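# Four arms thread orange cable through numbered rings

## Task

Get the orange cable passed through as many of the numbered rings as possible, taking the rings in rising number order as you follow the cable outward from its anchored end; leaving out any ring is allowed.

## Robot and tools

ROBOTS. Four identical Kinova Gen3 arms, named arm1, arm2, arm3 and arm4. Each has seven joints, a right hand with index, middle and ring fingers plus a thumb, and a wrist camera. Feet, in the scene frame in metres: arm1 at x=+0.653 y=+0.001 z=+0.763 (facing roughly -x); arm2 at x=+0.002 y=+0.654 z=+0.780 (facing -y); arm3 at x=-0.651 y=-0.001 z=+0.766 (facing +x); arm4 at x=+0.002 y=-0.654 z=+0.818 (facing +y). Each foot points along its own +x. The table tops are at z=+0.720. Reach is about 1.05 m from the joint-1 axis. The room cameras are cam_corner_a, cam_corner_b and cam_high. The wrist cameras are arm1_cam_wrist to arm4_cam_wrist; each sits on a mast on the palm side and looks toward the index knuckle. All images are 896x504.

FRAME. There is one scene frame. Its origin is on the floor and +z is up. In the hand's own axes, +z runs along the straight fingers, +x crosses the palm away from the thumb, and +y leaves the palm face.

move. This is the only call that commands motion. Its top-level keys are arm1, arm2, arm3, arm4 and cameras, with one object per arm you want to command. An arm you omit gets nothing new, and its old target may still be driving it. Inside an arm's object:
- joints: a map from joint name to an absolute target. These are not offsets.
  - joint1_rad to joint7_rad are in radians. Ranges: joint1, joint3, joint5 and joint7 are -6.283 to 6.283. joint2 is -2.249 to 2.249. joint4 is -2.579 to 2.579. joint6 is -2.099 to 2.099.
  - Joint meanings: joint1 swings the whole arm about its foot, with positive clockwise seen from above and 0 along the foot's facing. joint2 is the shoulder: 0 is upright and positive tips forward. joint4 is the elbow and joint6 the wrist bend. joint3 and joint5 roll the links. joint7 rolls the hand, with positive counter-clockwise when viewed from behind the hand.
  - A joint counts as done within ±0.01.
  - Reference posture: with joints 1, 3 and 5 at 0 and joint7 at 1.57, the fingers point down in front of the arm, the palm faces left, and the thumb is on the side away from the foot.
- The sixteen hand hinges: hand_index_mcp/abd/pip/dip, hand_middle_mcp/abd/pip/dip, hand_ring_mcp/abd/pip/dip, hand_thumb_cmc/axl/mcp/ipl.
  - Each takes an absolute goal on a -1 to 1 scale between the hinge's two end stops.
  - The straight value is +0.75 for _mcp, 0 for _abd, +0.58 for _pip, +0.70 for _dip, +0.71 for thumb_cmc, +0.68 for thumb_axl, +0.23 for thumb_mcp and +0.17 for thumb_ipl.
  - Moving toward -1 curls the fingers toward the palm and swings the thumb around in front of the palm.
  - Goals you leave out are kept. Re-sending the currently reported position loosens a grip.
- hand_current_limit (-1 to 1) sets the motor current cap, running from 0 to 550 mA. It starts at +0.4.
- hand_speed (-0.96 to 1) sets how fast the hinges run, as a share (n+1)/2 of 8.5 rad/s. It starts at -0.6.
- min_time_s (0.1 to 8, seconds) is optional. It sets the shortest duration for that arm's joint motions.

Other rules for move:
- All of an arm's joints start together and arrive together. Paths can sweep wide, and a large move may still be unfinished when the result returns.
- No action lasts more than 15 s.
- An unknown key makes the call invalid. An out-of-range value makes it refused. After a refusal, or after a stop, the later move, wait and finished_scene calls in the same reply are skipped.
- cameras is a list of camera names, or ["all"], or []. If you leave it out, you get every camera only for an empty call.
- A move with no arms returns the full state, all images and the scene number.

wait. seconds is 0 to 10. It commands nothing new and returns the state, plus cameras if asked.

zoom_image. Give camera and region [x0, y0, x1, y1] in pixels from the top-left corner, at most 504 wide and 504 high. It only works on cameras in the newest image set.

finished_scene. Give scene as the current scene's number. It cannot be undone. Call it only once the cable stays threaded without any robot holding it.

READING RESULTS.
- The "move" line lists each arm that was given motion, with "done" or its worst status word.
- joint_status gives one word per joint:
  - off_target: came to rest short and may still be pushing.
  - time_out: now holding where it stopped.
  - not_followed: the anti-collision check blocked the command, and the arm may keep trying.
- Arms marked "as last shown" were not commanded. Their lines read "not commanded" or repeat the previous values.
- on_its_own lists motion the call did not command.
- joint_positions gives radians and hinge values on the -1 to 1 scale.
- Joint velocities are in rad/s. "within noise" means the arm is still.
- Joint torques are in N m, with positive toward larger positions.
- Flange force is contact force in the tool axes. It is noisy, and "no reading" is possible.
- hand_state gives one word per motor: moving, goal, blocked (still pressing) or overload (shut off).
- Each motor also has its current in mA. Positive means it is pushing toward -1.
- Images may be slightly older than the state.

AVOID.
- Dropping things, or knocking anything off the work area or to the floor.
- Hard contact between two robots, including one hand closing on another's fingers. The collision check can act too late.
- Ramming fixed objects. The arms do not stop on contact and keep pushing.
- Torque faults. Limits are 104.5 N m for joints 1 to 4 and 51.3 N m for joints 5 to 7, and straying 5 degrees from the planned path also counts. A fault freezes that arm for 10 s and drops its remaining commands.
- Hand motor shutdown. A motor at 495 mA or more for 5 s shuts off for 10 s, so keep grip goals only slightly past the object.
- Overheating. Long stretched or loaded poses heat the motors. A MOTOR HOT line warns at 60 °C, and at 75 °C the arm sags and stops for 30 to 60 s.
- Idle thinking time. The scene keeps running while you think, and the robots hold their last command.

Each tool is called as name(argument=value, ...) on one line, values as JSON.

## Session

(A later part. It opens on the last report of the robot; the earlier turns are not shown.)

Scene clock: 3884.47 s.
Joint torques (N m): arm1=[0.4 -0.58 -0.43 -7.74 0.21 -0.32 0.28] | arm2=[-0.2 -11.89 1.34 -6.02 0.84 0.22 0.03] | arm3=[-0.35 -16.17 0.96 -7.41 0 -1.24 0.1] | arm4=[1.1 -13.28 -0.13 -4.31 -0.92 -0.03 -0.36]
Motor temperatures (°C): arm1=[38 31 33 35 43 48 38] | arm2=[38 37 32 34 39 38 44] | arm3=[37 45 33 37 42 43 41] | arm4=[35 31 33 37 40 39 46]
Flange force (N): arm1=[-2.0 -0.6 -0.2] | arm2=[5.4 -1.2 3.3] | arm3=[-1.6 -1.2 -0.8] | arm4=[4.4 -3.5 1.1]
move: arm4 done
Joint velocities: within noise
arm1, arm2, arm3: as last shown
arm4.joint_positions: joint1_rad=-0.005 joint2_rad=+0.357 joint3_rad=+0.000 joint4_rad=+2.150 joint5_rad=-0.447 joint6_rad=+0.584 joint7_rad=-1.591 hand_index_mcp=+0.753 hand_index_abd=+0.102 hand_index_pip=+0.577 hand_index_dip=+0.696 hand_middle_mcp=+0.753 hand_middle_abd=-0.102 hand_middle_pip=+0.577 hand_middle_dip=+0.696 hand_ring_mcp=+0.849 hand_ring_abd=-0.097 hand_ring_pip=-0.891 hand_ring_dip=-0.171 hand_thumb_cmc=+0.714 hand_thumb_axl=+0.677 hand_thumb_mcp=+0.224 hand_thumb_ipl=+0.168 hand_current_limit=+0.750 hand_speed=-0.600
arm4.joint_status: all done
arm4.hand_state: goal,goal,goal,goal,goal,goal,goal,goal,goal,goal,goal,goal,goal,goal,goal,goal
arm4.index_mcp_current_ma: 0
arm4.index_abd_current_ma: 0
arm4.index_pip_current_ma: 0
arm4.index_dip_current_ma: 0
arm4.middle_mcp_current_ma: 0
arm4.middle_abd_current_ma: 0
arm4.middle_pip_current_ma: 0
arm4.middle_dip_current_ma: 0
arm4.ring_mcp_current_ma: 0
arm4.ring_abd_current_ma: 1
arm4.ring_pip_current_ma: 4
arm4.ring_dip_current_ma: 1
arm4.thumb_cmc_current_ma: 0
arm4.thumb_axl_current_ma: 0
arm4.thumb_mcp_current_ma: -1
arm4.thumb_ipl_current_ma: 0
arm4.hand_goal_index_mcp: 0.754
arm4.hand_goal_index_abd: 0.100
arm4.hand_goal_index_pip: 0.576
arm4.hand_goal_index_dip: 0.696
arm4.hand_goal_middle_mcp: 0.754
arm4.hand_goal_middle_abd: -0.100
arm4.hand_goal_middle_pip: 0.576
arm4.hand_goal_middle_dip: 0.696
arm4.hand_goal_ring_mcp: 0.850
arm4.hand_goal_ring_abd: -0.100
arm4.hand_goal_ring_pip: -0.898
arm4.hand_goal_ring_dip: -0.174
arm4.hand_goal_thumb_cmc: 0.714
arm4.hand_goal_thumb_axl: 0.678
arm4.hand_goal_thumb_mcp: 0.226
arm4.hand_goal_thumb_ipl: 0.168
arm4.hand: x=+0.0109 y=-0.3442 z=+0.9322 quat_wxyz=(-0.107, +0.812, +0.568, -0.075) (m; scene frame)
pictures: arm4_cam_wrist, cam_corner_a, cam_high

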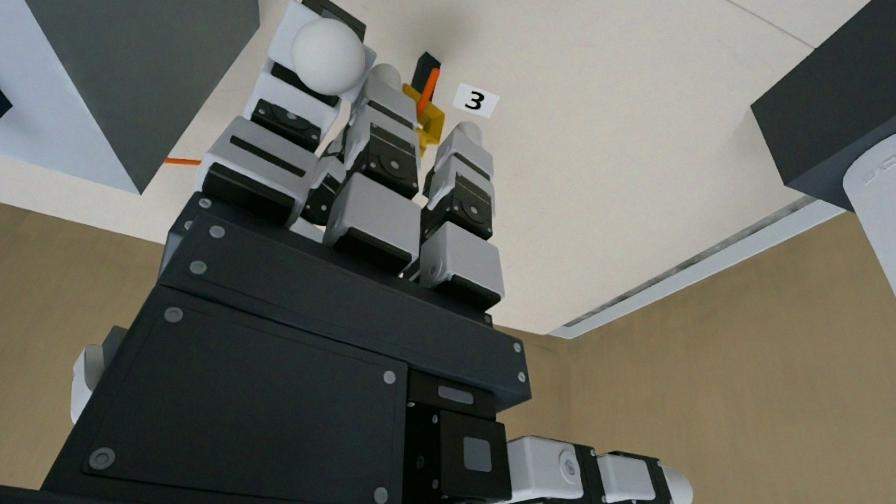

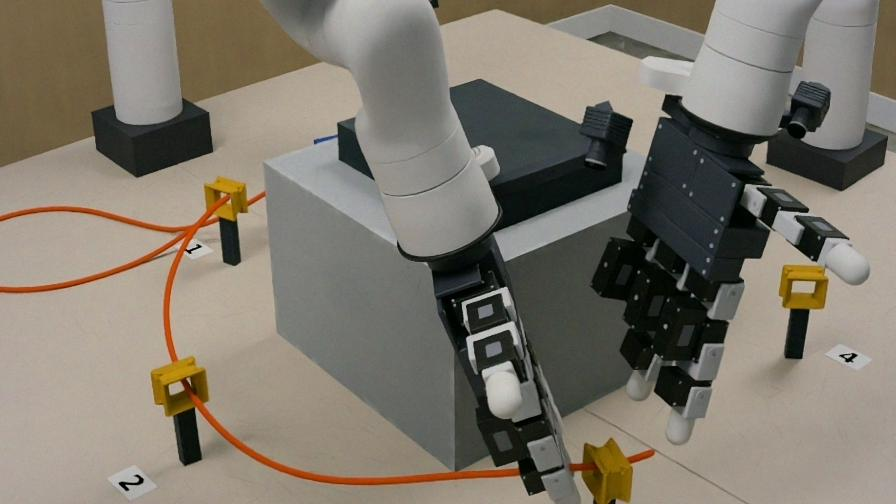

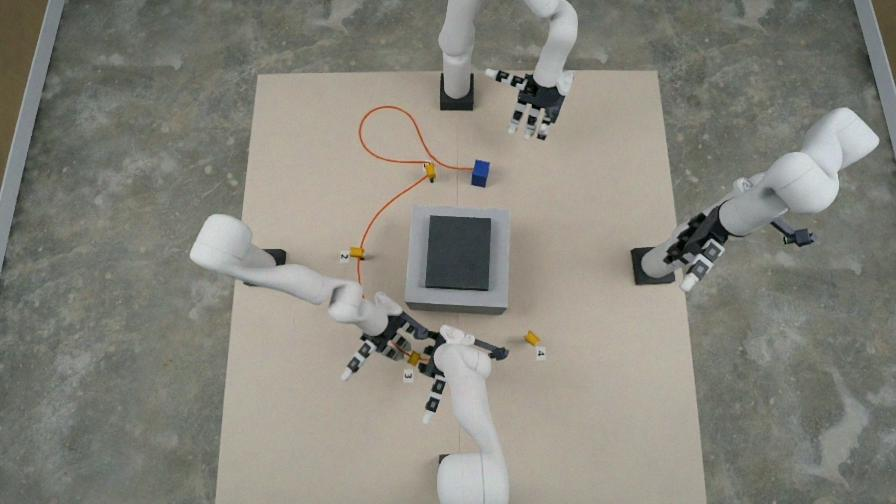

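move(arm4={"joints":{"joint1_rad":-0.0479,"joint2_rad":0.5291,"joint3_rad":0,"joint4_rad":2.2010,"joint5_rad":-0.6767,"joint6_rad":0.3829,"joint7_rad":-1.3745},"min_time_s":0.8}, cameras=["arm4_cam_wrist","cam_corner_a","cam_high","arm1_cam_wrist"])

zoom_image(camera="arm4_cam_wrist", region=[330, 0, 570, 190])

zoom_image(camera="cam_corner_a", region=[540, 344, 796, 504])

zoom_image(camera="arm1_cam_wrist", region=[470, 220, 570, 320])

Scene clock: 3909.87 s.
Joint torques (N m): arm1=[0.42 -0.55 -0.44 -7.69 0.21 -0.36 0.26] | arm2=[-0.25 -11.89 1.32 -5.97 0.88 0.23 0.06] | arm3=[-0.37 -16.08 0.89 -7.38 0.04 -1.23 0.08] | arm4=[1.12 -14.71 -0.17 -2.71 -0.79 0.15 -0.38]
Motor temperatures (°C): arm1=[38 31 33 35 43 48 38] | arm2=[38 37 32 34 39 38 44] | arm3=[37 45 33 37 42 43 41] | arm4=[35 31 33 37 40 39 46]
Flange force (N): arm1=[-1.9 -0.7 -0.5] | arm2=[5.5 -1.2 3.3] | arm3=[-1.7 -1.2 -1.0] | arm4=[4.7 -4.1 0.8]
move: arm4 done
Joint velocities: within noise
arm1, arm2, arm3: as last shown
arm4.joint_positions: joint1_rad=-0.048 joint2_rad=+0.529 joint3_rad=+0.000 joint4_rad=+2.201 joint5_rad=-0.677 joint6_rad=+0.383 joint7_rad=-1.375 hand_index_mcp=+0.753 hand_index_abd=+0.102 hand_index_pip=+0.577 hand_index_dip=+0.696 hand_middle_mcp=+0.753 hand_middle_abd=-0.102 hand_middle_pip=+0.577 hand_middle_dip=+0.696 hand_ring_mcp=+0.849 hand_ring_abd=-0.097 hand_ring_pip=-0.891 hand_ring_dip=-0.171 hand_thumb_cmc=+0.714 hand_thumb_axl=+0.677 hand_thumb_mcp=+0.224 hand_thumb_ipl=+0.168 hand_current_limit=+0.750 hand_speed=-0.600
arm4.joint_status: all done
arm4.hand_state: goal,goal,goal,goal,goal,goal,goal,goal,goal,goal,goal,goal,goal,goal,goal,goal
arm4.index_mcp_current_ma: 0
arm4.index_abd_current_ma: 0
arm4.index_pip_current_ma: 0
arm4.index_dip_current_ma: 0
arm4.middle_mcp_current_ma: 0
arm4.middle_abd_current_ma: 0
arm4.middle_pip_current_ma: 0
arm4.middle_dip_current_ma: 0
arm4.ring_mcp_current_ma: 0
arm4.ring_abd_current_ma: 1
arm4.ring_pip_current_ma: 4
arm4.ring_dip_current_ma: 1
arm4.thumb_cmc_current_ma: 0
arm4.thumb_axl_current_ma: 0
arm4.thumb_mcp_current_ma: -1
arm4.thumb_ipl_current_ma: 0
arm4.hand_goal_index_mcp: 0.754
arm4.hand_goal_index_abd: 0.100
arm4.hand_goal_index_pip: 0.576
arm4.hand_goal_index_dip: 0.696
arm4.hand_goal_middle_mcp: 0.754
arm4.hand_goal_middle_abd: -0.100
arm4.hand_goal_middle_pip: 0.576
arm4.hand_goal_middle_dip: 0.696
arm4.hand_goal_ring_mcp: 0.850
arm4.hand_goal_ring_abd: -0.100
arm4.hand_goal_ring_pip: -0.898
arm4.hand_goal_ring_dip: -0.174
arm4.hand_goal_thumb_cmc: 0.714
arm4.hand_goal_thumb_axl: 0.678
arm4.hand_goal_thumb_mcp: 0.226
arm4.hand_goal_thumb_ipl: 0.168
arm4.hand: x=-0.0038 y=-0.3391 z=+0.8663 quat_wxyz=(-0.107, +0.813, +0.568, -0.075) (m; scene frame)
pictures: arm1_cam_wrist, arm4_cam_wrist, cam_corner_a, cam_high

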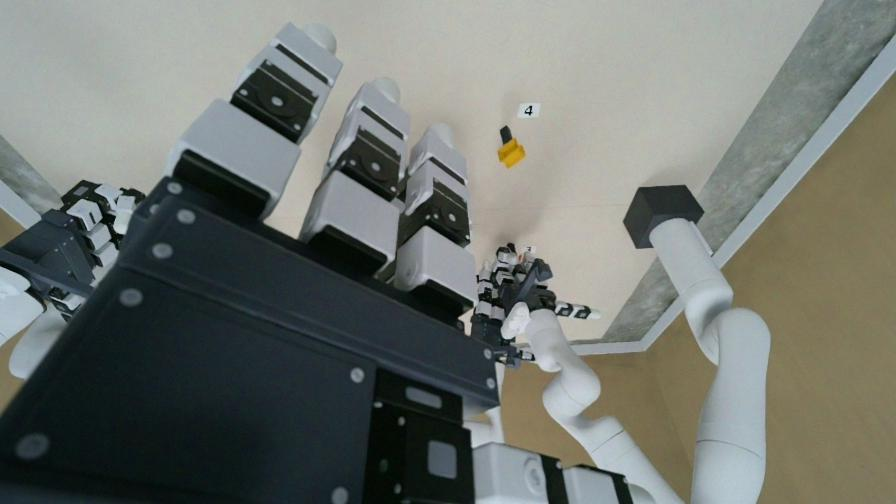

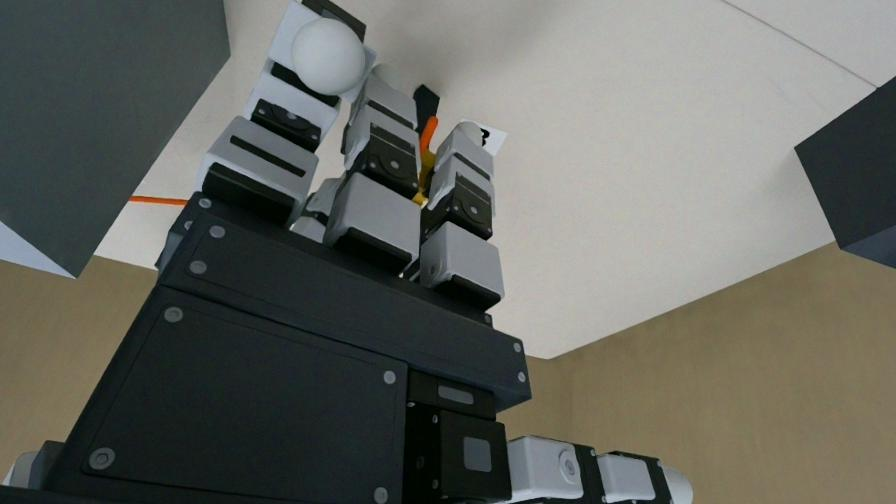

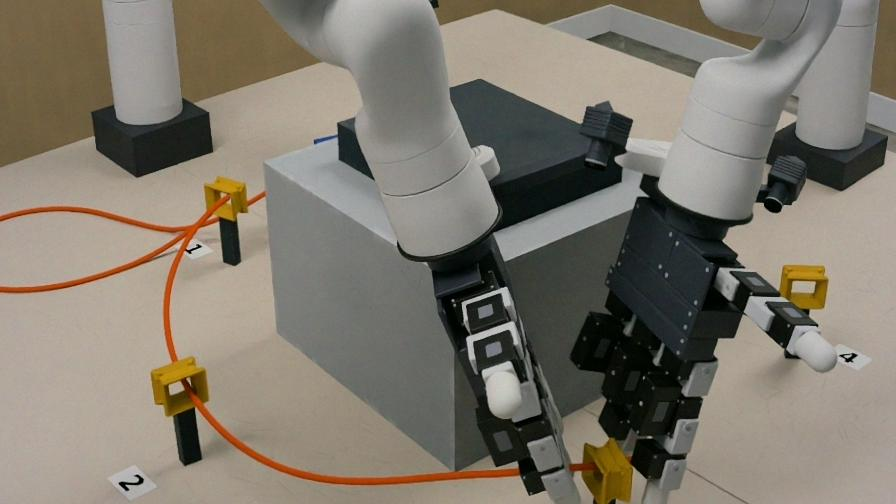

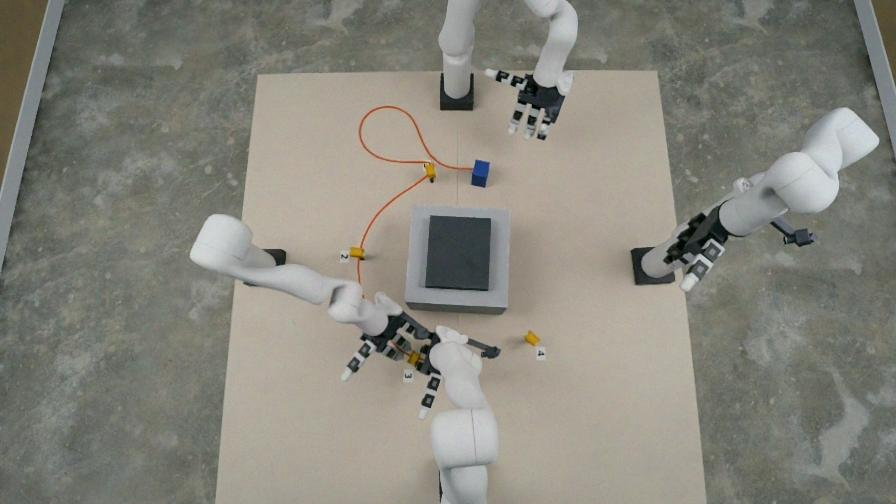

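Scaled by 2.100 from the camera's 896x504 image, which has a finer 1280x720 frame.

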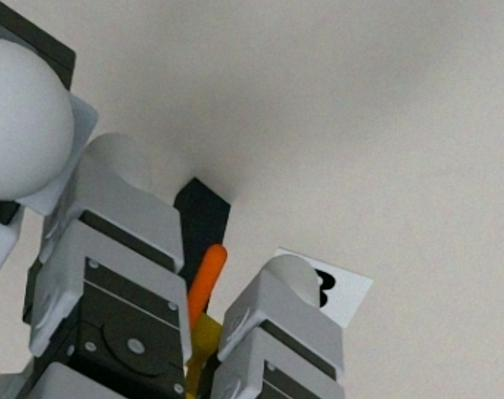

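Scaled by 1.969 from the camera's 896x504 image, which has a finer 1280x720 frame.

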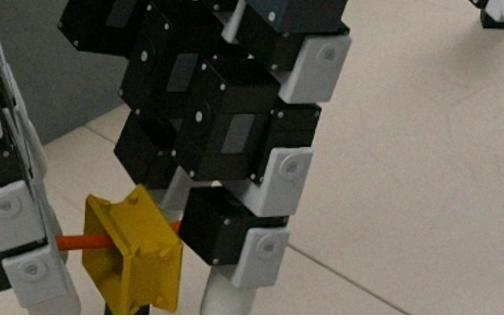

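Scaled by 5.040 from the camera's 896x504 image, which has a finer 1280x720 frame.

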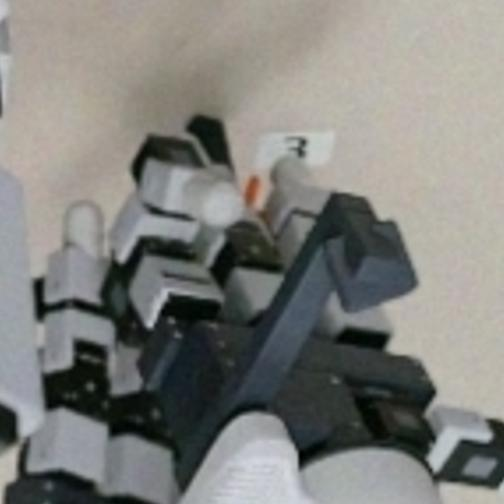

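move(arm4={"joints":{"hand_index_abd":-0.25,"hand_middle_abd":0.25}}, cameras=["arm4_cam_wrist","cam_corner_a","arm1_cam_wrist"])

zoom_image(camera="arm4_cam_wrist", region=[330, 0, 570, 190])

Scene clock: 3914.83 s.
Joint torques (N m): arm1=[0.4 -0.6 -0.43 -7.71 0.18 -0.32 0.25] | arm2=[-0.24 -11.79 1.38 -5.96 0.83 0.26 0.07] | arm3=[-0.09 -16.15 1.13 -7.37 0.03 -1.22 0.06] | arm4=[1.19 -14.79 -0.06 -3 -0.84 -0.01 -0.41]
Motor temperatures (°C): arm1=[38 31 33 35 43 48 38] | arm2=[38 37 32 34 39 38 44] | arm3=[37 45 33 37 42 43 41] | arm4=[35 31 33 37 40 39 46]
Flange force (N): arm1=[-2.0 -0.7 -0.4] | arm2=[5.3 -1.3 3.2] | arm3=[-1.1 -1.3 -0.9] | arm4=[4.2 -3.9 0.8]
move: arm4 off_target
Joint velocities: within noise
arm1, arm2, arm3: as last shown
arm3.joint_positions: joint1_rad=+0.367 joint2_rad=+0.518 joint3_rad=+0.000 joint4_rad=+1.889 joint5_rad=+0.258 joint6_rad=+0.413 joint7_rad=+5.767 hand_index_mcp=+0.760 hand_index_abd=-0.067 hand_index_pip=+0.578 hand_index_dip=+0.696 hand_middle_mcp=+0.760 hand_middle_abd=+0.062 hand_middle_pip=+0.579 hand_middle_dip=+0.696 hand_ring_mcp=+0.762 hand_ring_abd=-0.097 hand_ring_pip=+0.576 hand_ring_dip=+0.693 hand_thumb_cmc=+0.715 hand_thumb_axl=+0.677 hand_thumb_mcp=+0.223 hand_thumb_ipl=+0.168 hand_current_limit=+0.750 hand_speed=-0.600
arm3.index_mcp_current_ma: 4
arm3.middle_mcp_current_ma: 3
arm4.joint_positions: joint1_rad=-0.048 joint2_rad=+0.529 joint3_rad=+0.000 joint4_rad=+2.201 joint5_rad=-0.677 joint6_rad=+0.383 joint7_rad=-1.374 hand_index_mcp=+0.756 hand_index_abd=-0.061 hand_index_pip=+0.577 hand_index_dip=+0.696 hand_middle_mcp=+0.743 hand_middle_abd=+0.073 hand_middle_pip=+0.572 hand_middle_dip=+0.696 hand_ring_mcp=+0.849 hand_ring_abd=-0.097 hand_ring_pip=-0.891 hand_ring_dip=-0.171 hand_thumb_cmc=+0.714 hand_thumb_axl=+0.677 hand_thumb_mcp=+0.224 hand_thumb_ipl=+0.168 hand_current_limit=+0.750 hand_speed=-0.600
arm4.joint_status: hand_index_abd off_target (ended at -0.061, target -0.250); hand_middle_abd off_target (ended at +0.073, target +0.250)
arm4.hand_state: goal,blocked,goal,goal,goal,blocked,goal,goal,goal,goal,goal,goal,goal,goal,goal,goal
arm4.index_mcp_current_ma: 1
arm4.index_abd_current_ma: 481
arm4.index_pip_current_ma: 0
arm4.index_dip_current_ma: 0
arm4.middle_mcp_current_ma: -9
arm4.middle_abd_current_ma: -481
arm4.middle_pip_current_ma: -2
arm4.middle_dip_current_ma: 0
arm4.ring_mcp_current_ma: 0
arm4.ring_abd_current_ma: 1
arm4.ring_pip_current_ma: 4
arm4.ring_dip_current_ma: 1
arm4.thumb_cmc_current_ma: 0
arm4.thumb_axl_current_ma: 0
arm4.thumb_mcp_current_ma: -1
arm4.thumb_ipl_current_ma: 0
arm4.hand_goal_index_mcp: 0.754
arm4.hand_goal_index_abd: -0.250
arm4.hand_goal_index_pip: 0.576
arm4.hand_goal_index_dip: 0.696
arm4.hand_goal_middle_mcp: 0.754
arm4.hand_goal_middle_abd: 0.250
arm4.hand_goal_middle_pip: 0.576
arm4.hand_goal_middle_dip: 0.696
arm4.hand_goal_ring_mcp: 0.850
arm4.hand_goal_ring_abd: -0.100
arm4.hand_goal_ring_pip: -0.898
arm4.hand_goal_ring_dip: -0.174
arm4.hand_goal_thumb_cmc: 0.714
arm4.hand_goal_thumb_axl: 0.678
arm4.hand_goal_thumb_mcp: 0.226
arm4.hand_goal_thumb_ipl: 0.168
arm4.hand: x=-0.0038 y=-0.3391 z=+0.8663 quat_wxyz=(-0.107, +0.813, +0.568, -0.075) (m; scene frame)
pictures: arm1_cam_wrist, arm4_cam_wrist, cam_corner_a

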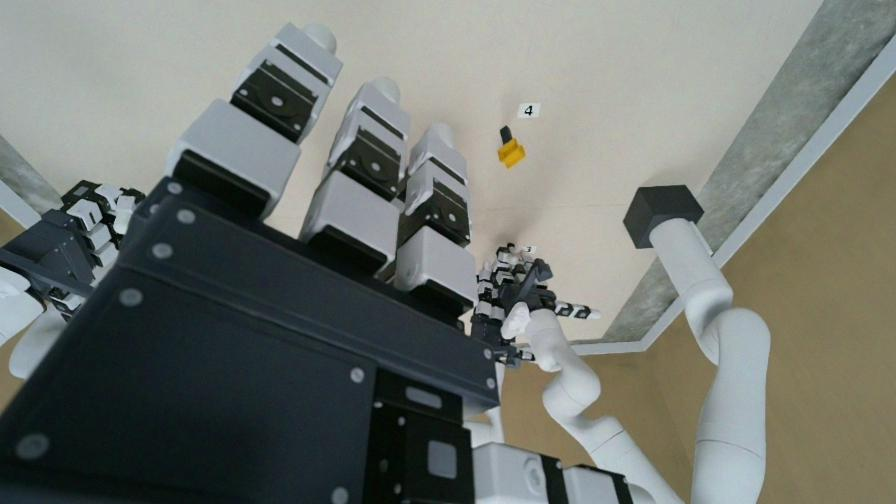

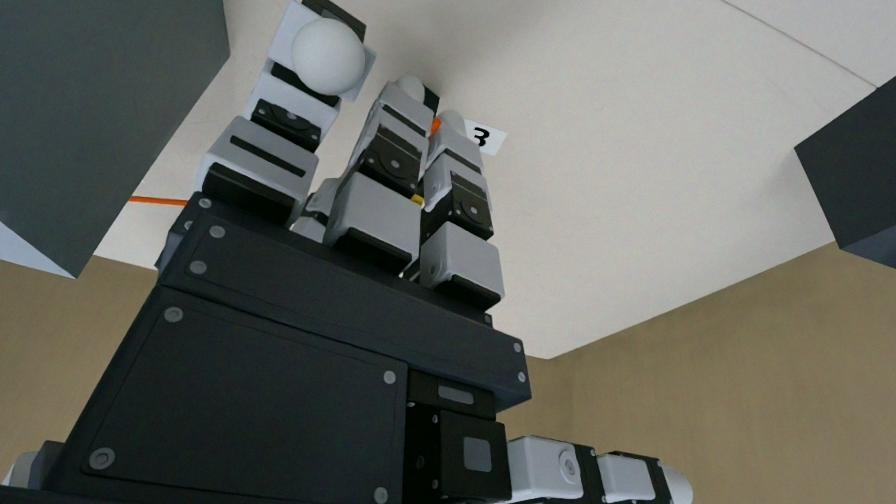

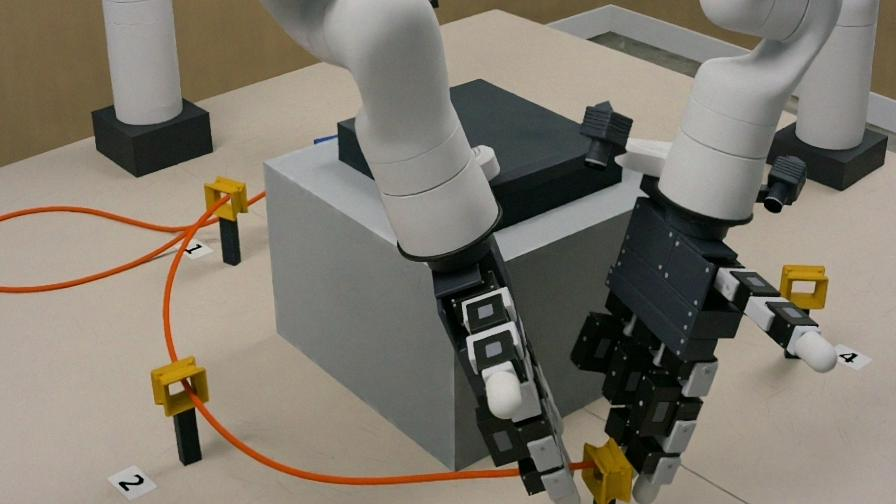

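Scaled by 2.100 from the camera's 896x504 image, which has a finer 1280x720 frame.

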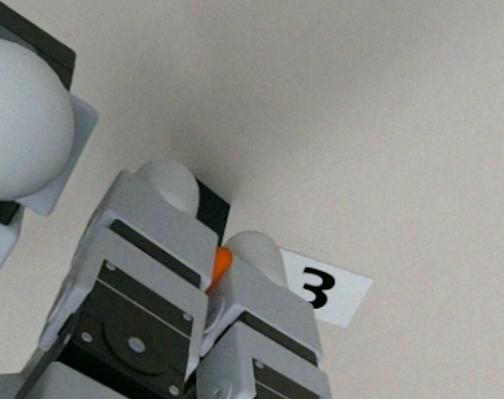

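move(arm3={"joints":{"hand_index_abd":0.1,"hand_middle_abd":-0.1}})

move(arm3={"joints":{"joint1_rad":0.3404,"joint2_rad":0.3016,"joint3_rad":0,"joint4_rad":1.8614,"joint5_rad":0.183,"joint6_rad":0.6558,"joint7_rad":5.8337},"min_time_s":0.7}, cameras=["arm4_cam_wrist","cam_corner_a","cam_high"])

move(arm3={"joints":{"joint1_rad":0.0,"joint2_rad":-0.1,"joint3_rad":0,"joint4_rad":2.0,"joint5_rad":0.05,"joint6_rad":1.24,"joint7_rad":5.6},"min_time_s":1.5}, arm4={"joints":{"joint1_rad":0.1664,"joint2_rad":0.5143,"joint3_rad":0,"joint4_rad":2.1031,"joint5_rad":0.004,"joint6_rad":0.5278,"joint7_rad":-1.3545},"min_time_s":1.8}, cameras=["arm4_cam_wrist","cam_corner_a","cam_high","arm1_cam_wrist"])

Scene clock: 3955.23 s.
Joint torques (N m): arm1=[0.41 -0.54 -0.4 -7.72 0.2 -0.35 0.26] | arm2=[-0.31 -11.8 1.31 -6 0.89 0.19 0.07] | arm3=[-0.3 -15.84 0.97 -7.06 0.03 -1.14 0.05] | arm4=[1.18 -14.77 -0.04 -2.94 -0.81 0.02 -0.39]
Motor temperatures (°C): arm1=[38 31 33 35 43 48 38] | arm2=[38 37 32 34 39 38 44] | arm3=[37 44 33 37 42 43 41] | arm4=[35 32 33 37 40 39 46]
Flange force (N): arm1=[-1.9 -0.5 -0.3] | arm2=[5.3 -1.0 3.0] | arm3=[-1.5 -0.6 -1.3] | arm4=[4.3 -4.0 0.9]
move: arm3 done
Joint velocities: within noise
arm1, arm2, arm4: as last shown
arm3.joint_positions: joint1_rad=+0.367 joint2_rad=+0.518 joint3_rad=+0.000 joint4_rad=+1.889 joint5_rad=+0.258 joint6_rad=+0.413 joint7_rad=+5.767 hand_index_mcp=+0.760 hand_index_abd=+0.096 hand_index_pip=+0.578 hand_index_dip=+0.696 hand_middle_mcp=+0.760 hand_middle_abd=-0.096 hand_middle_pip=+0.579 hand_middle_dip=+0.696 hand_ring_mcp=+0.761 hand_ring_abd=-0.097 hand_ring_pip=+0.576 hand_ring_dip=+0.693 hand_thumb_cmc=+0.715 hand_thumb_axl=+0.677 hand_thumb_mcp=+0.223 hand_thumb_ipl=+0.168 hand_current_limit=+0.750 hand_speed=-0.600
arm3.joint_status: all done
arm3.hand_state: goal,goal,goal,goal,goal,goal,goal,goal,goal,goal,goal,goal,goal,goal,goal,goal
arm3.index_mcp_current_ma: 4
arm3.index_abd_current_ma: -1
arm3.index_pip_current_ma: 1
arm3.index_dip_current_ma: 0
arm3.middle_mcp_current_ma: 3
arm3.middle_abd_current_ma: 1
arm3.middle_pip_current_ma: 1
arm3.middle_dip_current_ma: 0
arm3.ring_mcp_current_ma: 5
arm3.ring_abd_current_ma: 1
arm3.ring_pip_current_ma: -1
arm3.ring_dip_current_ma: -1
arm3.thumb_cmc_current_ma: 0
arm3.thumb_axl_current_ma: 0
arm3.thumb_mcp_current_ma: -1
arm3.thumb_ipl_current_ma: 0
arm3.hand_goal_index_mcp: 0.754
arm3.hand_goal_index_abd: 0.100
arm3.hand_goal_index_pip: 0.576
arm3.hand_goal_index_dip: 0.696
arm3.hand_goal_middle_mcp: 0.754
arm3.hand_goal_middle_abd: -0.100
arm3.hand_goal_middle_pip: 0.576
arm3.hand_goal_middle_dip: 0.696
arm3.hand_goal_ring_mcp: 0.754
arm3.hand_goal_ring_abd: -0.100
arm3.hand_goal_ring_pip: 0.578
arm3.hand_goal_ring_dip: 0.696
arm3.hand_goal_thumb_cmc: 0.714
arm3.hand_goal_thumb_axl: 0.678
arm3.hand_goal_thumb_mcp: 0.226
arm3.hand_goal_thumb_ipl: 0.168
arm3.hand: x=-0.1397 y=-0.3061 z=+0.9289 quat_wxyz=(-0.156, -0.885, -0.432, -0.076) (m; scene frame)
arm4.joint_positions: joint1_rad=-0.048 joint2_rad=+0.529 joint3_rad=+0.000 joint4_rad=+2.201 joint5_rad=-0.677 joint6_rad=+0.383 joint7_rad=-1.374 hand_index_mcp=+0.756 hand_index_abd=-0.062 hand_index_pip=+0.577 hand_index_dip=+0.696 hand_middle_mcp=+0.743 hand_middle_abd=+0.073 hand_middle_pip=+0.572 hand_middle_dip=+0.696 hand_ring_mcp=+0.849 hand_ring_abd=-0.097 hand_ring_pip=-0.891 hand_ring_dip=-0.171 hand_thumb_cmc=+0.714 hand_thumb_axl=+0.677 hand_thumb_mcp=+0.224 hand_thumb_ipl=+0.168 hand_current_limit=+0.750 hand_speed=-0.600
arm4.middle_mcp_current_ma: -10
pictures: none

Scene clock: 3956.50 s.
Joint torques (N m): arm1=[0.42 -0.56 -0.41 -7.68 0.18 -0.33 0.28] | arm2=[-0.26 -11.85 1.3 -6.01 0.85 0.25 0.08] | arm3=[-0.28 -13.23 0.79 -8.42 0.1 -1.12 0.12] | arm4=[1.2 -14.78 -0.07 -2.93 -0.81 0 -0.38]
Motor temperatures (°C): arm1=[38 31 33 35 43 48 38] | arm2=[38 37 32 34 39 38 44] | arm3=[37 44 33 37 42 43 41] | arm4=[35 32 33 37 40 39 46]
Flange force (N): arm1=[-2.0 -0.6 -0.5] | arm2=[5.3 -1.2 3.4] | arm3=[-0.6 -2.0 -0.8] | arm4=[4.4 -4.1 0.7]
move: arm3 done
Joint velocities: within noise
arm1.joint_positions: joint1_rad=-0.550 joint2_rad=-0.436 joint3_rad=-0.047 joint4_rad=+1.499 joint5_rad=+0.004 joint6_rad=+1.995 joint7_rad=+1.775 hand_index_mcp=+0.753 hand_index_abd=+0.000 hand_index_pip=+0.577 hand_index_dip=+0.696 hand_middle_mcp=+0.753 hand_middle_abd=+0.000 hand_middle_pip=+0.577 hand_middle_dip=+0.696 hand_ring_mcp=+0.753 hand_ring_abd=+0.000 hand_ring_pip=+0.577 hand_ring_dip=+0.696 hand_thumb_cmc=+0.714 hand_thumb_axl=+0.677 hand_thumb_mcp=+0.224 hand_thumb_ipl=+0.168 hand_current_limit=+0.400 hand_speed=-0.600
arm1.joint_status: not commanded
arm1.hand_state: goal,goal,goal,goal,goal,goal,goal,goal,goal,goal,overload,goal,goal,goal,goal,goal
arm1.index_mcp_current_ma: 0
arm1.index_abd_current_ma: 0
arm1.index_pip_current_ma: 0
arm1.index_dip_current_ma: 0
arm1.middle_mcp_current_ma: 0
arm1.middle_abd_current_ma: 0
arm1.middle_pip_current_ma: 0
arm1.middle_dip_current_ma: 0
arm1.ring_mcp_current_ma: 0
arm1.ring_abd_current_ma: 0
arm1.ring_pip_current_ma: 0
arm1.ring_dip_current_ma: 0
arm1.thumb_cmc_current_ma: 0
arm1.thumb_axl_current_ma: 0
arm1.thumb_mcp_current_ma: -2
arm1.thumb_ipl_current_ma: 0
arm1.hand_goal_index_mcp: 0.754
arm1.hand_goal_index_abd: 0.000
arm1.hand_goal_index_pip: 0.576
arm1.hand_goal_index_dip: 0.696
arm1.hand_goal_middle_mcp: 0.754
arm1.hand_goal_middle_abd: 0.000
arm1.hand_goal_middle_pip: 0.576
arm1.hand_goal_middle_dip: 0.696
arm1.hand_goal_ring_mcp: 0.754
arm1.hand_goal_ring_abd: 0.000
arm1.hand_goal_ring_pip: 0.576
arm1.hand_goal_ring_dip: 0.696
arm1.hand_goal_thumb_cmc: 0.714
arm1.hand_goal_thumb_axl: 0.678
arm1.hand_goal_thumb_mcp: 0.226
arm1.hand_goal_thumb_ipl: 0.168
arm1.hand: x=+0.5862 y=-0.1235 z=+1.2802 quat_wxyz=(+0.004, +0.911, +0.409, -0.040) (m; scene frame)
arm2.joint_positions: joint1_rad=-1.200 joint2_rad=+0.177 joint3_rad=+0.000 joint4_rad=+2.145 joint5_rad=+0.350 joint6_rad=+0.855 joint7_rad=-1.797 hand_index_mcp=+0.759 hand_index_abd=+0.057 hand_index_pip=+0.580 hand_index_dip=-0.638 hand_middle_mcp=+0.759 hand_middle_abd=-0.117 hand_middle_pip=+0.580 hand_middle_dip=-0.637 hand_ring_mcp=+0.852 hand_ring_abd=-0.097 hand_ring_pip=-0.893 hand_ring_dip=-0.172 hand_thumb_cmc=+0.717 hand_thumb_axl=+0.677 hand_thumb_mcp=+0.223 hand_thumb_ipl=+0.168 hand_current_limit=+0.750 hand_speed=-0.600
arm2.joint_status: not commanded
arm2.hand_state: goal,goal,goal,goal,goal,goal,goal,goal,goal,goal,goal,goal,goal,goal,goal,goal
arm2.index_mcp_current_ma: 10
arm2.index_abd_current_ma: -5
arm2.index_pip_current_ma: 9
arm2.index_dip_current_ma: 0
arm2.middle_mcp_current_ma: 12
arm2.middle_abd_current_ma: 6
arm2.middle_pip_current_ma: 8
arm2.middle_dip_current_ma: 2
arm2.ring_mcp_current_ma: 4
arm2.ring_abd_current_ma: 4
arm2.ring_pip_current_ma: 12
arm2.ring_dip_current_ma: 5
arm2.thumb_cmc_current_ma: 5
arm2.thumb_axl_current_ma: -1
arm2.thumb_mcp_current_ma: -7
arm2.thumb_ipl_current_ma: 0
arm2.hand_goal_index_mcp: 0.754
arm2.hand_goal_index_abd: 0.060
arm2.hand_goal_index_pip: 0.576
arm2.hand_goal_index_dip: -0.638
arm2.hand_goal_middle_mcp: 0.754
arm2.hand_goal_middle_abd: -0.120
arm2.hand_goal_middle_pip: 0.576
arm2.hand_goal_middle_dip: -0.638
arm2.hand_goal_ring_mcp: 0.850
arm2.hand_goal_ring_abd: -0.100
arm2.hand_goal_ring_pip: -0.898
arm2.hand_goal_ring_dip: -0.174
arm2.hand_goal_thumb_cmc: 0.714
arm2.hand_goal_thumb_axl: 0.678
arm2.hand_goal_thumb_mcp: 0.226
arm2.hand_goal_thumb_ipl: 0.168
arm2.hand: x=+0.1895 y=+0.3765 z=+0.9980 quat_wxyz=(+0.130, +0.973, -0.189, -0.026) (m; scene frame)
arm3.joint_positions: joint1_rad=+0.340 joint2_rad=+0.302 joint3_rad=+0.000 joint4_rad=+1.861 joint5_rad=+0.183 joint6_rad=+0.656 joint7_rad=+5.834 hand_index_mcp=+0.760 hand_index_abd=+0.096 hand_index_pip=+0.578 hand_index_dip=+0.696 hand_middle_mcp=+0.760 hand_middle_abd=-0.096 hand_middle_pip=+0.579 hand_middle_dip=+0.696 hand_ring_mcp=+0.761 hand_ring_abd=-0.097 hand_ring_pip=+0.576 hand_ring_dip=+0.693 hand_thumb_cmc=+0.715 hand_thumb_axl=+0.677 hand_thumb_mcp=+0.223 hand_thumb_ipl=+0.168 hand_current_limit=+0.750 hand_speed=-0.600
arm3.joint_status: all done
arm3.hand_state: goal,goal,goal,goal,goal,goal,goal,goal,goal,goal,goal,goal,goal,goal,goal,goal
arm3.index_mcp_current_ma: 4
arm3.index_abd_current_ma: -1
arm3.index_pip_current_ma: 1
arm3.index_dip_current_ma: 0
arm3.middle_mcp_current_ma: 3
arm3.middle_abd_current_ma: 1
arm3.middle_pip_current_ma: 1
arm3.middle_dip_current_ma: 0
arm3.ring_mcp_current_ma: 5
arm3.ring_abd_current_ma: 1
arm3.ring_pip_current_ma: -1
arm3.ring_dip_current_ma: -1
arm3.thumb_cmc_current_ma: 0
arm3.thumb_axl_current_ma: 0
arm3.thumb_mcp_current_ma: -1
arm3.thumb_ipl_current_ma: 0
arm3.hand_goal_index_mcp: 0.754
arm3.hand_goal_index_abd: 0.100
arm3.hand_goal_index_pip: 0.576
arm3.hand_goal_index_dip: 0.696
arm3.hand_goal_middle_mcp: 0.754
arm3.hand_goal_middle_abd: -0.100
arm3.hand_goal_middle_pip: 0.576
arm3.hand_goal_middle_dip: 0.696
arm3.hand_goal_ring_mcp: 0.754
arm3.hand_goal_ring_abd: -0.100
arm3.hand_goal_ring_pip: 0.578
arm3.hand_goal_ring_dip: 0.696
arm3.hand_goal_thumb_cmc: 0.714
arm3.hand_goal_thumb_axl: 0.678
arm3.hand_goal_thumb_mcp: 0.226
arm3.hand_goal_thumb_ipl: 0.168
arm3.hand: x=-0.1668 y=-0.2852 z=+1.0230 quat_wxyz=(-0.156, -0.885, -0.432, -0.076) (m; scene frame)
arm4: as last shown
arm4.joint_positions: joint1_rad=-0.048 joint2_rad=+0.529 joint3_rad=+0.000 joint4_rad=+2.201 joint5_rad=-0.677 joint6_rad=+0.383 joint7_rad=-1.375 hand_index_mcp=+0.756 hand_index_abd=-0.062 hand_index_pip=+0.577 hand_index_dip=+0.696 hand_middle_mcp=+0.743 hand_middle_abd=+0.073 hand_middle_pip=+0.572 hand_middle_dip=+0.696 hand_ring_mcp=+0.849 hand_ring_abd=-0.097 hand_ring_pip=-0.891 hand_ring_dip=-0.171 hand_thumb_cmc=+0.714 hand_thumb_axl=+0.677 hand_thumb_mcp=+0.224 hand_thumb_ipl=+0.168 hand_current_limit=+0.750 hand_speed=-0.600
pictures: arm4_cam_wrist, cam_corner_a, cam_high

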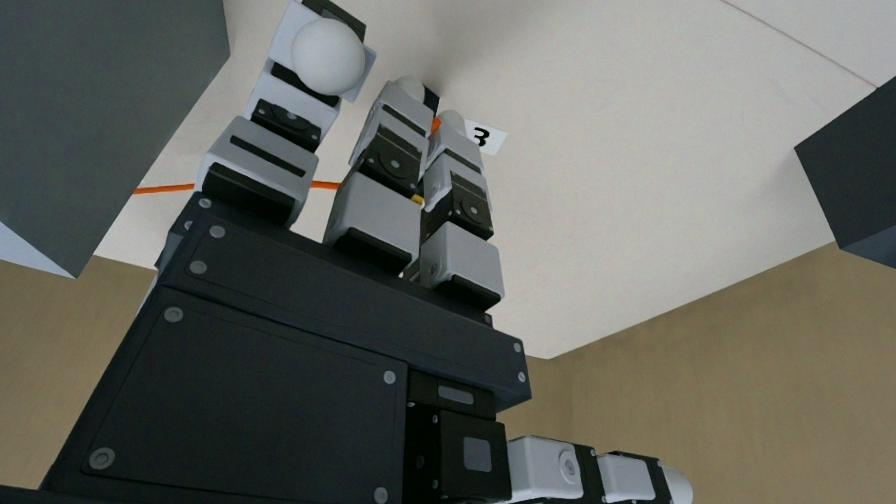

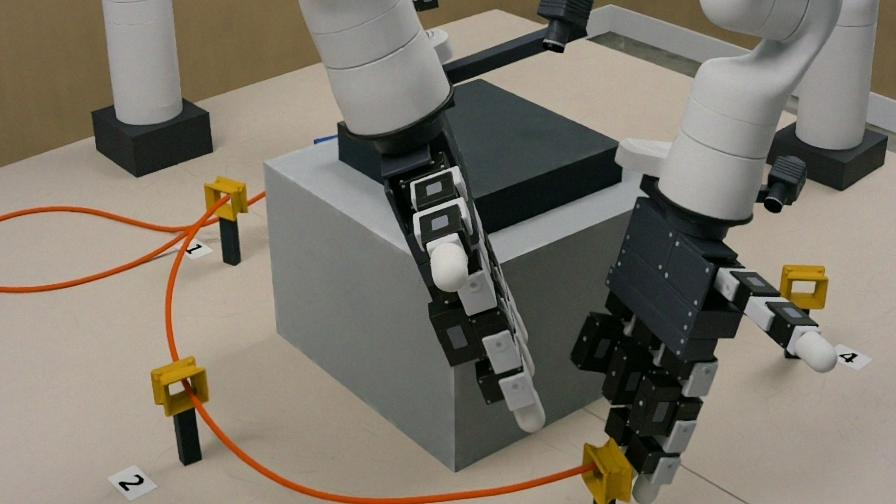

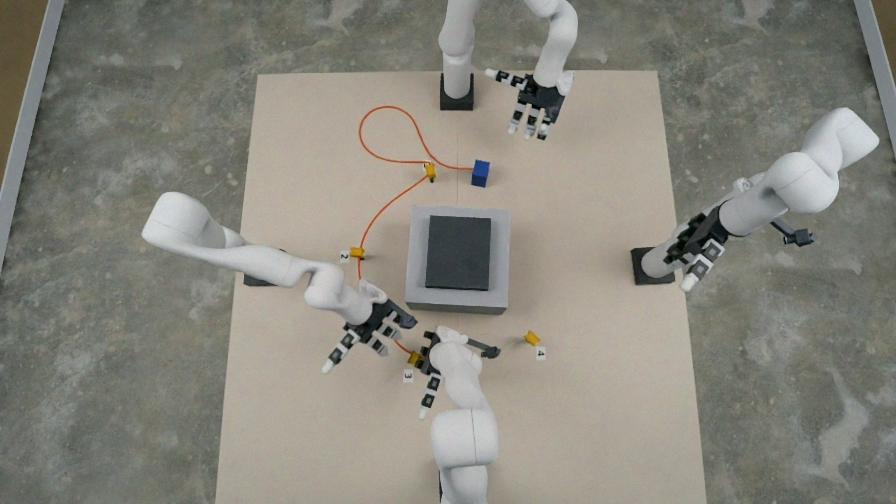

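Scene clock: 3958.67 s.
Joint torques (N m): arm1=[0.4 -0.58 -0.43 -7.72 0.16 -0.31 0.27] | arm2=[-0.28 -11.88 1.38 -6.04 0.87 0.26 0.08] | arm3=[-0.23 -5.58 0.51 -8.5 0.02 -0.24 0.07] | arm4=[1.49 -15.05 0.73 -3.39 -0.25 -0.01 -0.35]
Motor temperatures (°C): arm1=[38 31 33 35 43 48 38] | arm2=[38 37 32 34 39 38 44] | arm3=[37 44 33 37 42 43 41] | arm4=[35 32 33 37 40 39 46]
Flange force (N): arm1=[-2.0 -0.7 -0.3] | arm2=[5.3 -1.3 3.5] | arm3=[-0.3 -2.7 0.5] | arm4=[5.0 -2.0 2.0]
move: arm3 done; arm4 done
Joint velocities: within noise
arm1, arm2: as last shown
arm3.joint_positions: joint1_rad=+0.000 joint2_rad=-0.100 joint3_rad=+0.000 joint4_rad=+2.000 joint5_rad=+0.050 joint6_rad=+1.240 joint7_rad=+5.600 hand_index_mcp=+0.756 hand_index_abd=+0.096 hand_index_pip=+0.578 hand_index_dip=+0.696 hand_middle_mcp=+0.756 hand_middle_abd=-0.096 hand_middle_pip=+0.579 hand_middle_dip=+0.696 hand_ring_mcp=+0.756 hand_ring_abd=-0.097 hand_ring_pip=+0.576 hand_ring_dip=+0.693 hand_thumb_cmc=+0.715 hand_thumb_axl=+0.677 hand_thumb_mcp=+0.223 hand_thumb_ipl=+0.168 hand_current_limit=+0.750 hand_speed=-0.600
arm3.joint_status: all done
arm3.hand_state: goal,goal,goal,goal,goal,goal,goal,goal,goal,goal,goal,goal,goal,goal,goal,goal
arm3.index_mcp_current_ma: 0
arm3.index_abd_current_ma: -1
arm3.index_pip_current_ma: 1
arm3.index_dip_current_ma: 0
arm3.middle_mcp_current_ma: 0
arm3.middle_abd_current_ma: 1
arm3.middle_pip_current_ma: 1
arm3.middle_dip_current_ma: 0
arm3.ring_mcp_current_ma: 1
arm3.ring_abd_current_ma: 1
arm3.ring_pip_current_ma: -1
arm3.ring_dip_current_ma: -1
arm3.thumb_cmc_current_ma: 0
arm3.thumb_axl_current_ma: 0
arm3.thumb_mcp_current_ma: -1
arm3.thumb_ipl_current_ma: 0
arm3.hand_goal_index_mcp: 0.754
arm3.hand_goal_index_abd: 0.100
arm3.hand_goal_index_pip: 0.576
arm3.hand_goal_index_dip: 0.696
arm3.hand_goal_middle_mcp: 0.754
arm3.hand_goal_middle_abd: -0.100
arm3.hand_goal_middle_pip: 0.576
arm3.hand_goal_middle_dip: 0.696
arm3.hand_goal_ring_mcp: 0.754
arm3.hand_goal_ring_abd: -0.100
arm3.hand_goal_ring_pip: 0.578
arm3.hand_goal_ring_dip: 0.696
arm3.hand_goal_thumb_cmc: 0.714
arm3.hand_goal_thumb_axl: 0.678
arm3.hand_goal_thumb_mcp: 0.226
arm3.hand_goal_thumb_ipl: 0.168
arm3.hand: x=-0.3430 y=-0.1115 z=+1.0705 quat_wxyz=(-0.021, -0.899, -0.437, +0.008) (m; scene frame)
arm4.joint_positions: joint1_rad=+0.166 joint2_rad=+0.514 joint3_rad=+0.000 joint4_rad=+2.103 joint5_rad=+0.004 joint6_rad=+0.528 joint7_rad=-1.354 hand_index_mcp=+0.768 hand_index_abd=-0.062 hand_index_pip=+0.583 hand_index_dip=+0.696 hand_middle_mcp=+0.755 hand_middle_abd=+0.073 hand_middle_pip=+0.576 hand_middle_dip=+0.696 hand_ring_mcp=+0.849 hand_ring_abd=-0.097 hand_ring_pip=-0.891 hand_ring_dip=-0.171 hand_thumb_cmc=+0.714 hand_thumb_axl=+0.677 hand_thumb_mcp=+0.224 hand_thumb_ipl=+0.168 hand_current_limit=+0.750 hand_speed=-0.600
arm4.joint_status: all done
arm4.hand_state: goal,blocked,goal,goal,goal,blocked,goal,goal,goal,goal,goal,goal,goal,goal,goal,goal
arm4.index_mcp_current_ma: 14
arm4.index_abd_current_ma: 481
arm4.index_pip_current_ma: 5
arm4.index_dip_current_ma: 0
arm4.middle_mcp_current_ma: 0
arm4.middle_abd_current_ma: -481
arm4.middle_pip_current_ma: 0
arm4.middle_dip_current_ma: 0
arm4.ring_mcp_current_ma: 0
arm4.ring_abd_current_ma: 1
arm4.ring_pip_current_ma: 4
arm4.ring_dip_current_ma: 1
arm4.thumb_cmc_current_ma: 0
arm4.thumb_axl_current_ma: 0
arm4.thumb_mcp_current_ma: -1
arm4.thumb_ipl_current_ma: 0
arm4.hand_goal_index_mcp: 0.754
arm4.hand_goal_index_abd: -0.250
arm4.hand_goal_index_pip: 0.576
arm4.hand_goal_index_dip: 0.696
arm4.hand_goal_middle_mcp: 0.754
arm4.hand_goal_middle_abd: 0.250
arm4.hand_goal_middle_pip: 0.576
arm4.hand_goal_middle_dip: 0.696
arm4.hand_goal_ring_mcp: 0.850
arm4.hand_goal_ring_abd: -0.100
arm4.hand_goal_ring_pip: -0.898
arm4.hand_goal_ring_dip: -0.174
arm4.hand_goal_thumb_cmc: 0.714
arm4.hand_goal_thumb_axl: 0.678
arm4.hand_goal_thumb_mcp: 0.226
arm4.hand_goal_thumb_ipl: 0.168
arm4.hand: x=+0.1625 y=-0.3127 z=+0.8972 quat_wxyz=(+0.000, +0.676, +0.737, +0.000) (m; scene frame)
pictures: arm1_cam_wrist, arm4_cam_wrist, cam_corner_a, cam_high

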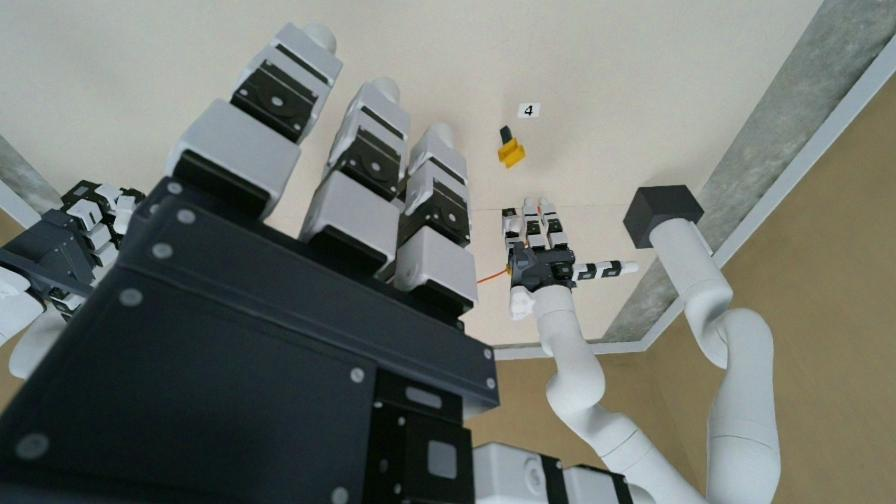

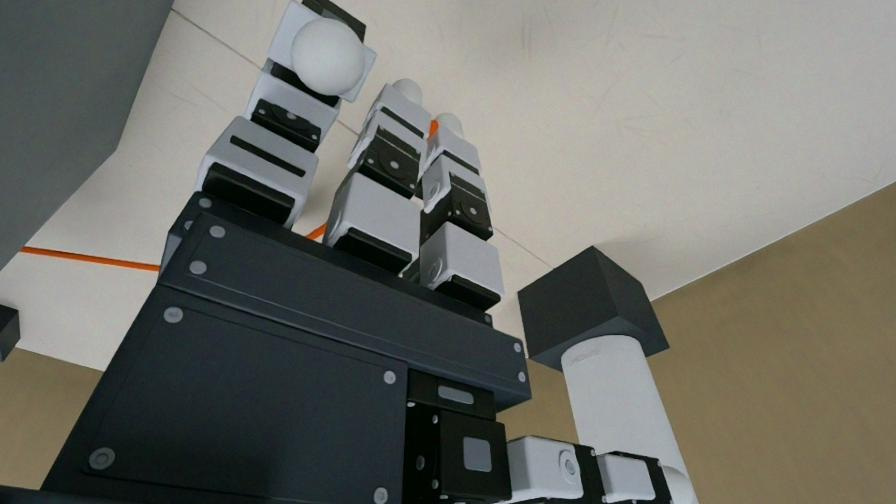

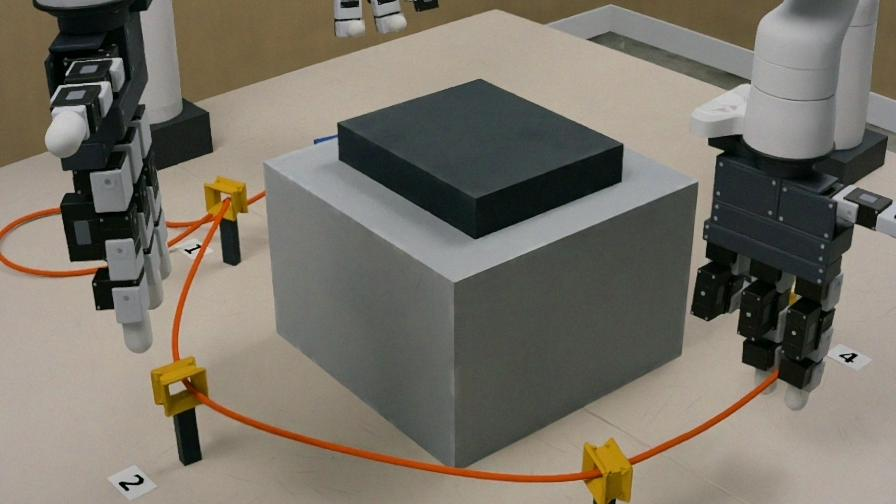

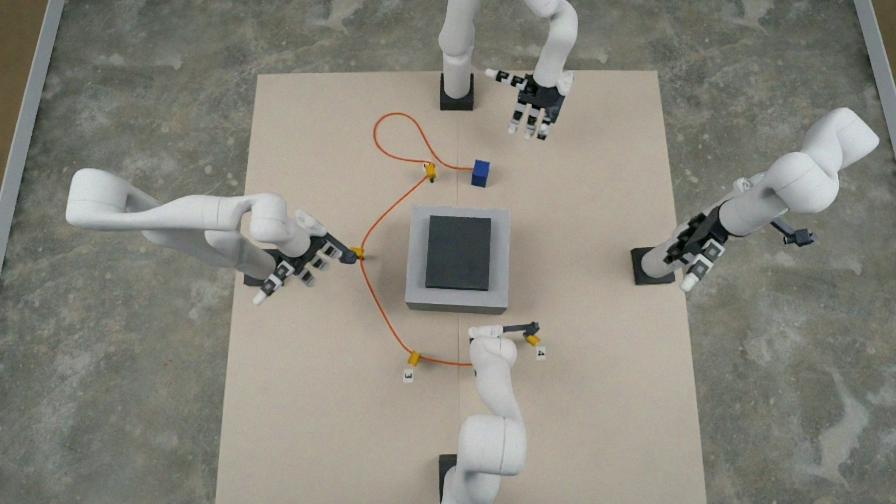

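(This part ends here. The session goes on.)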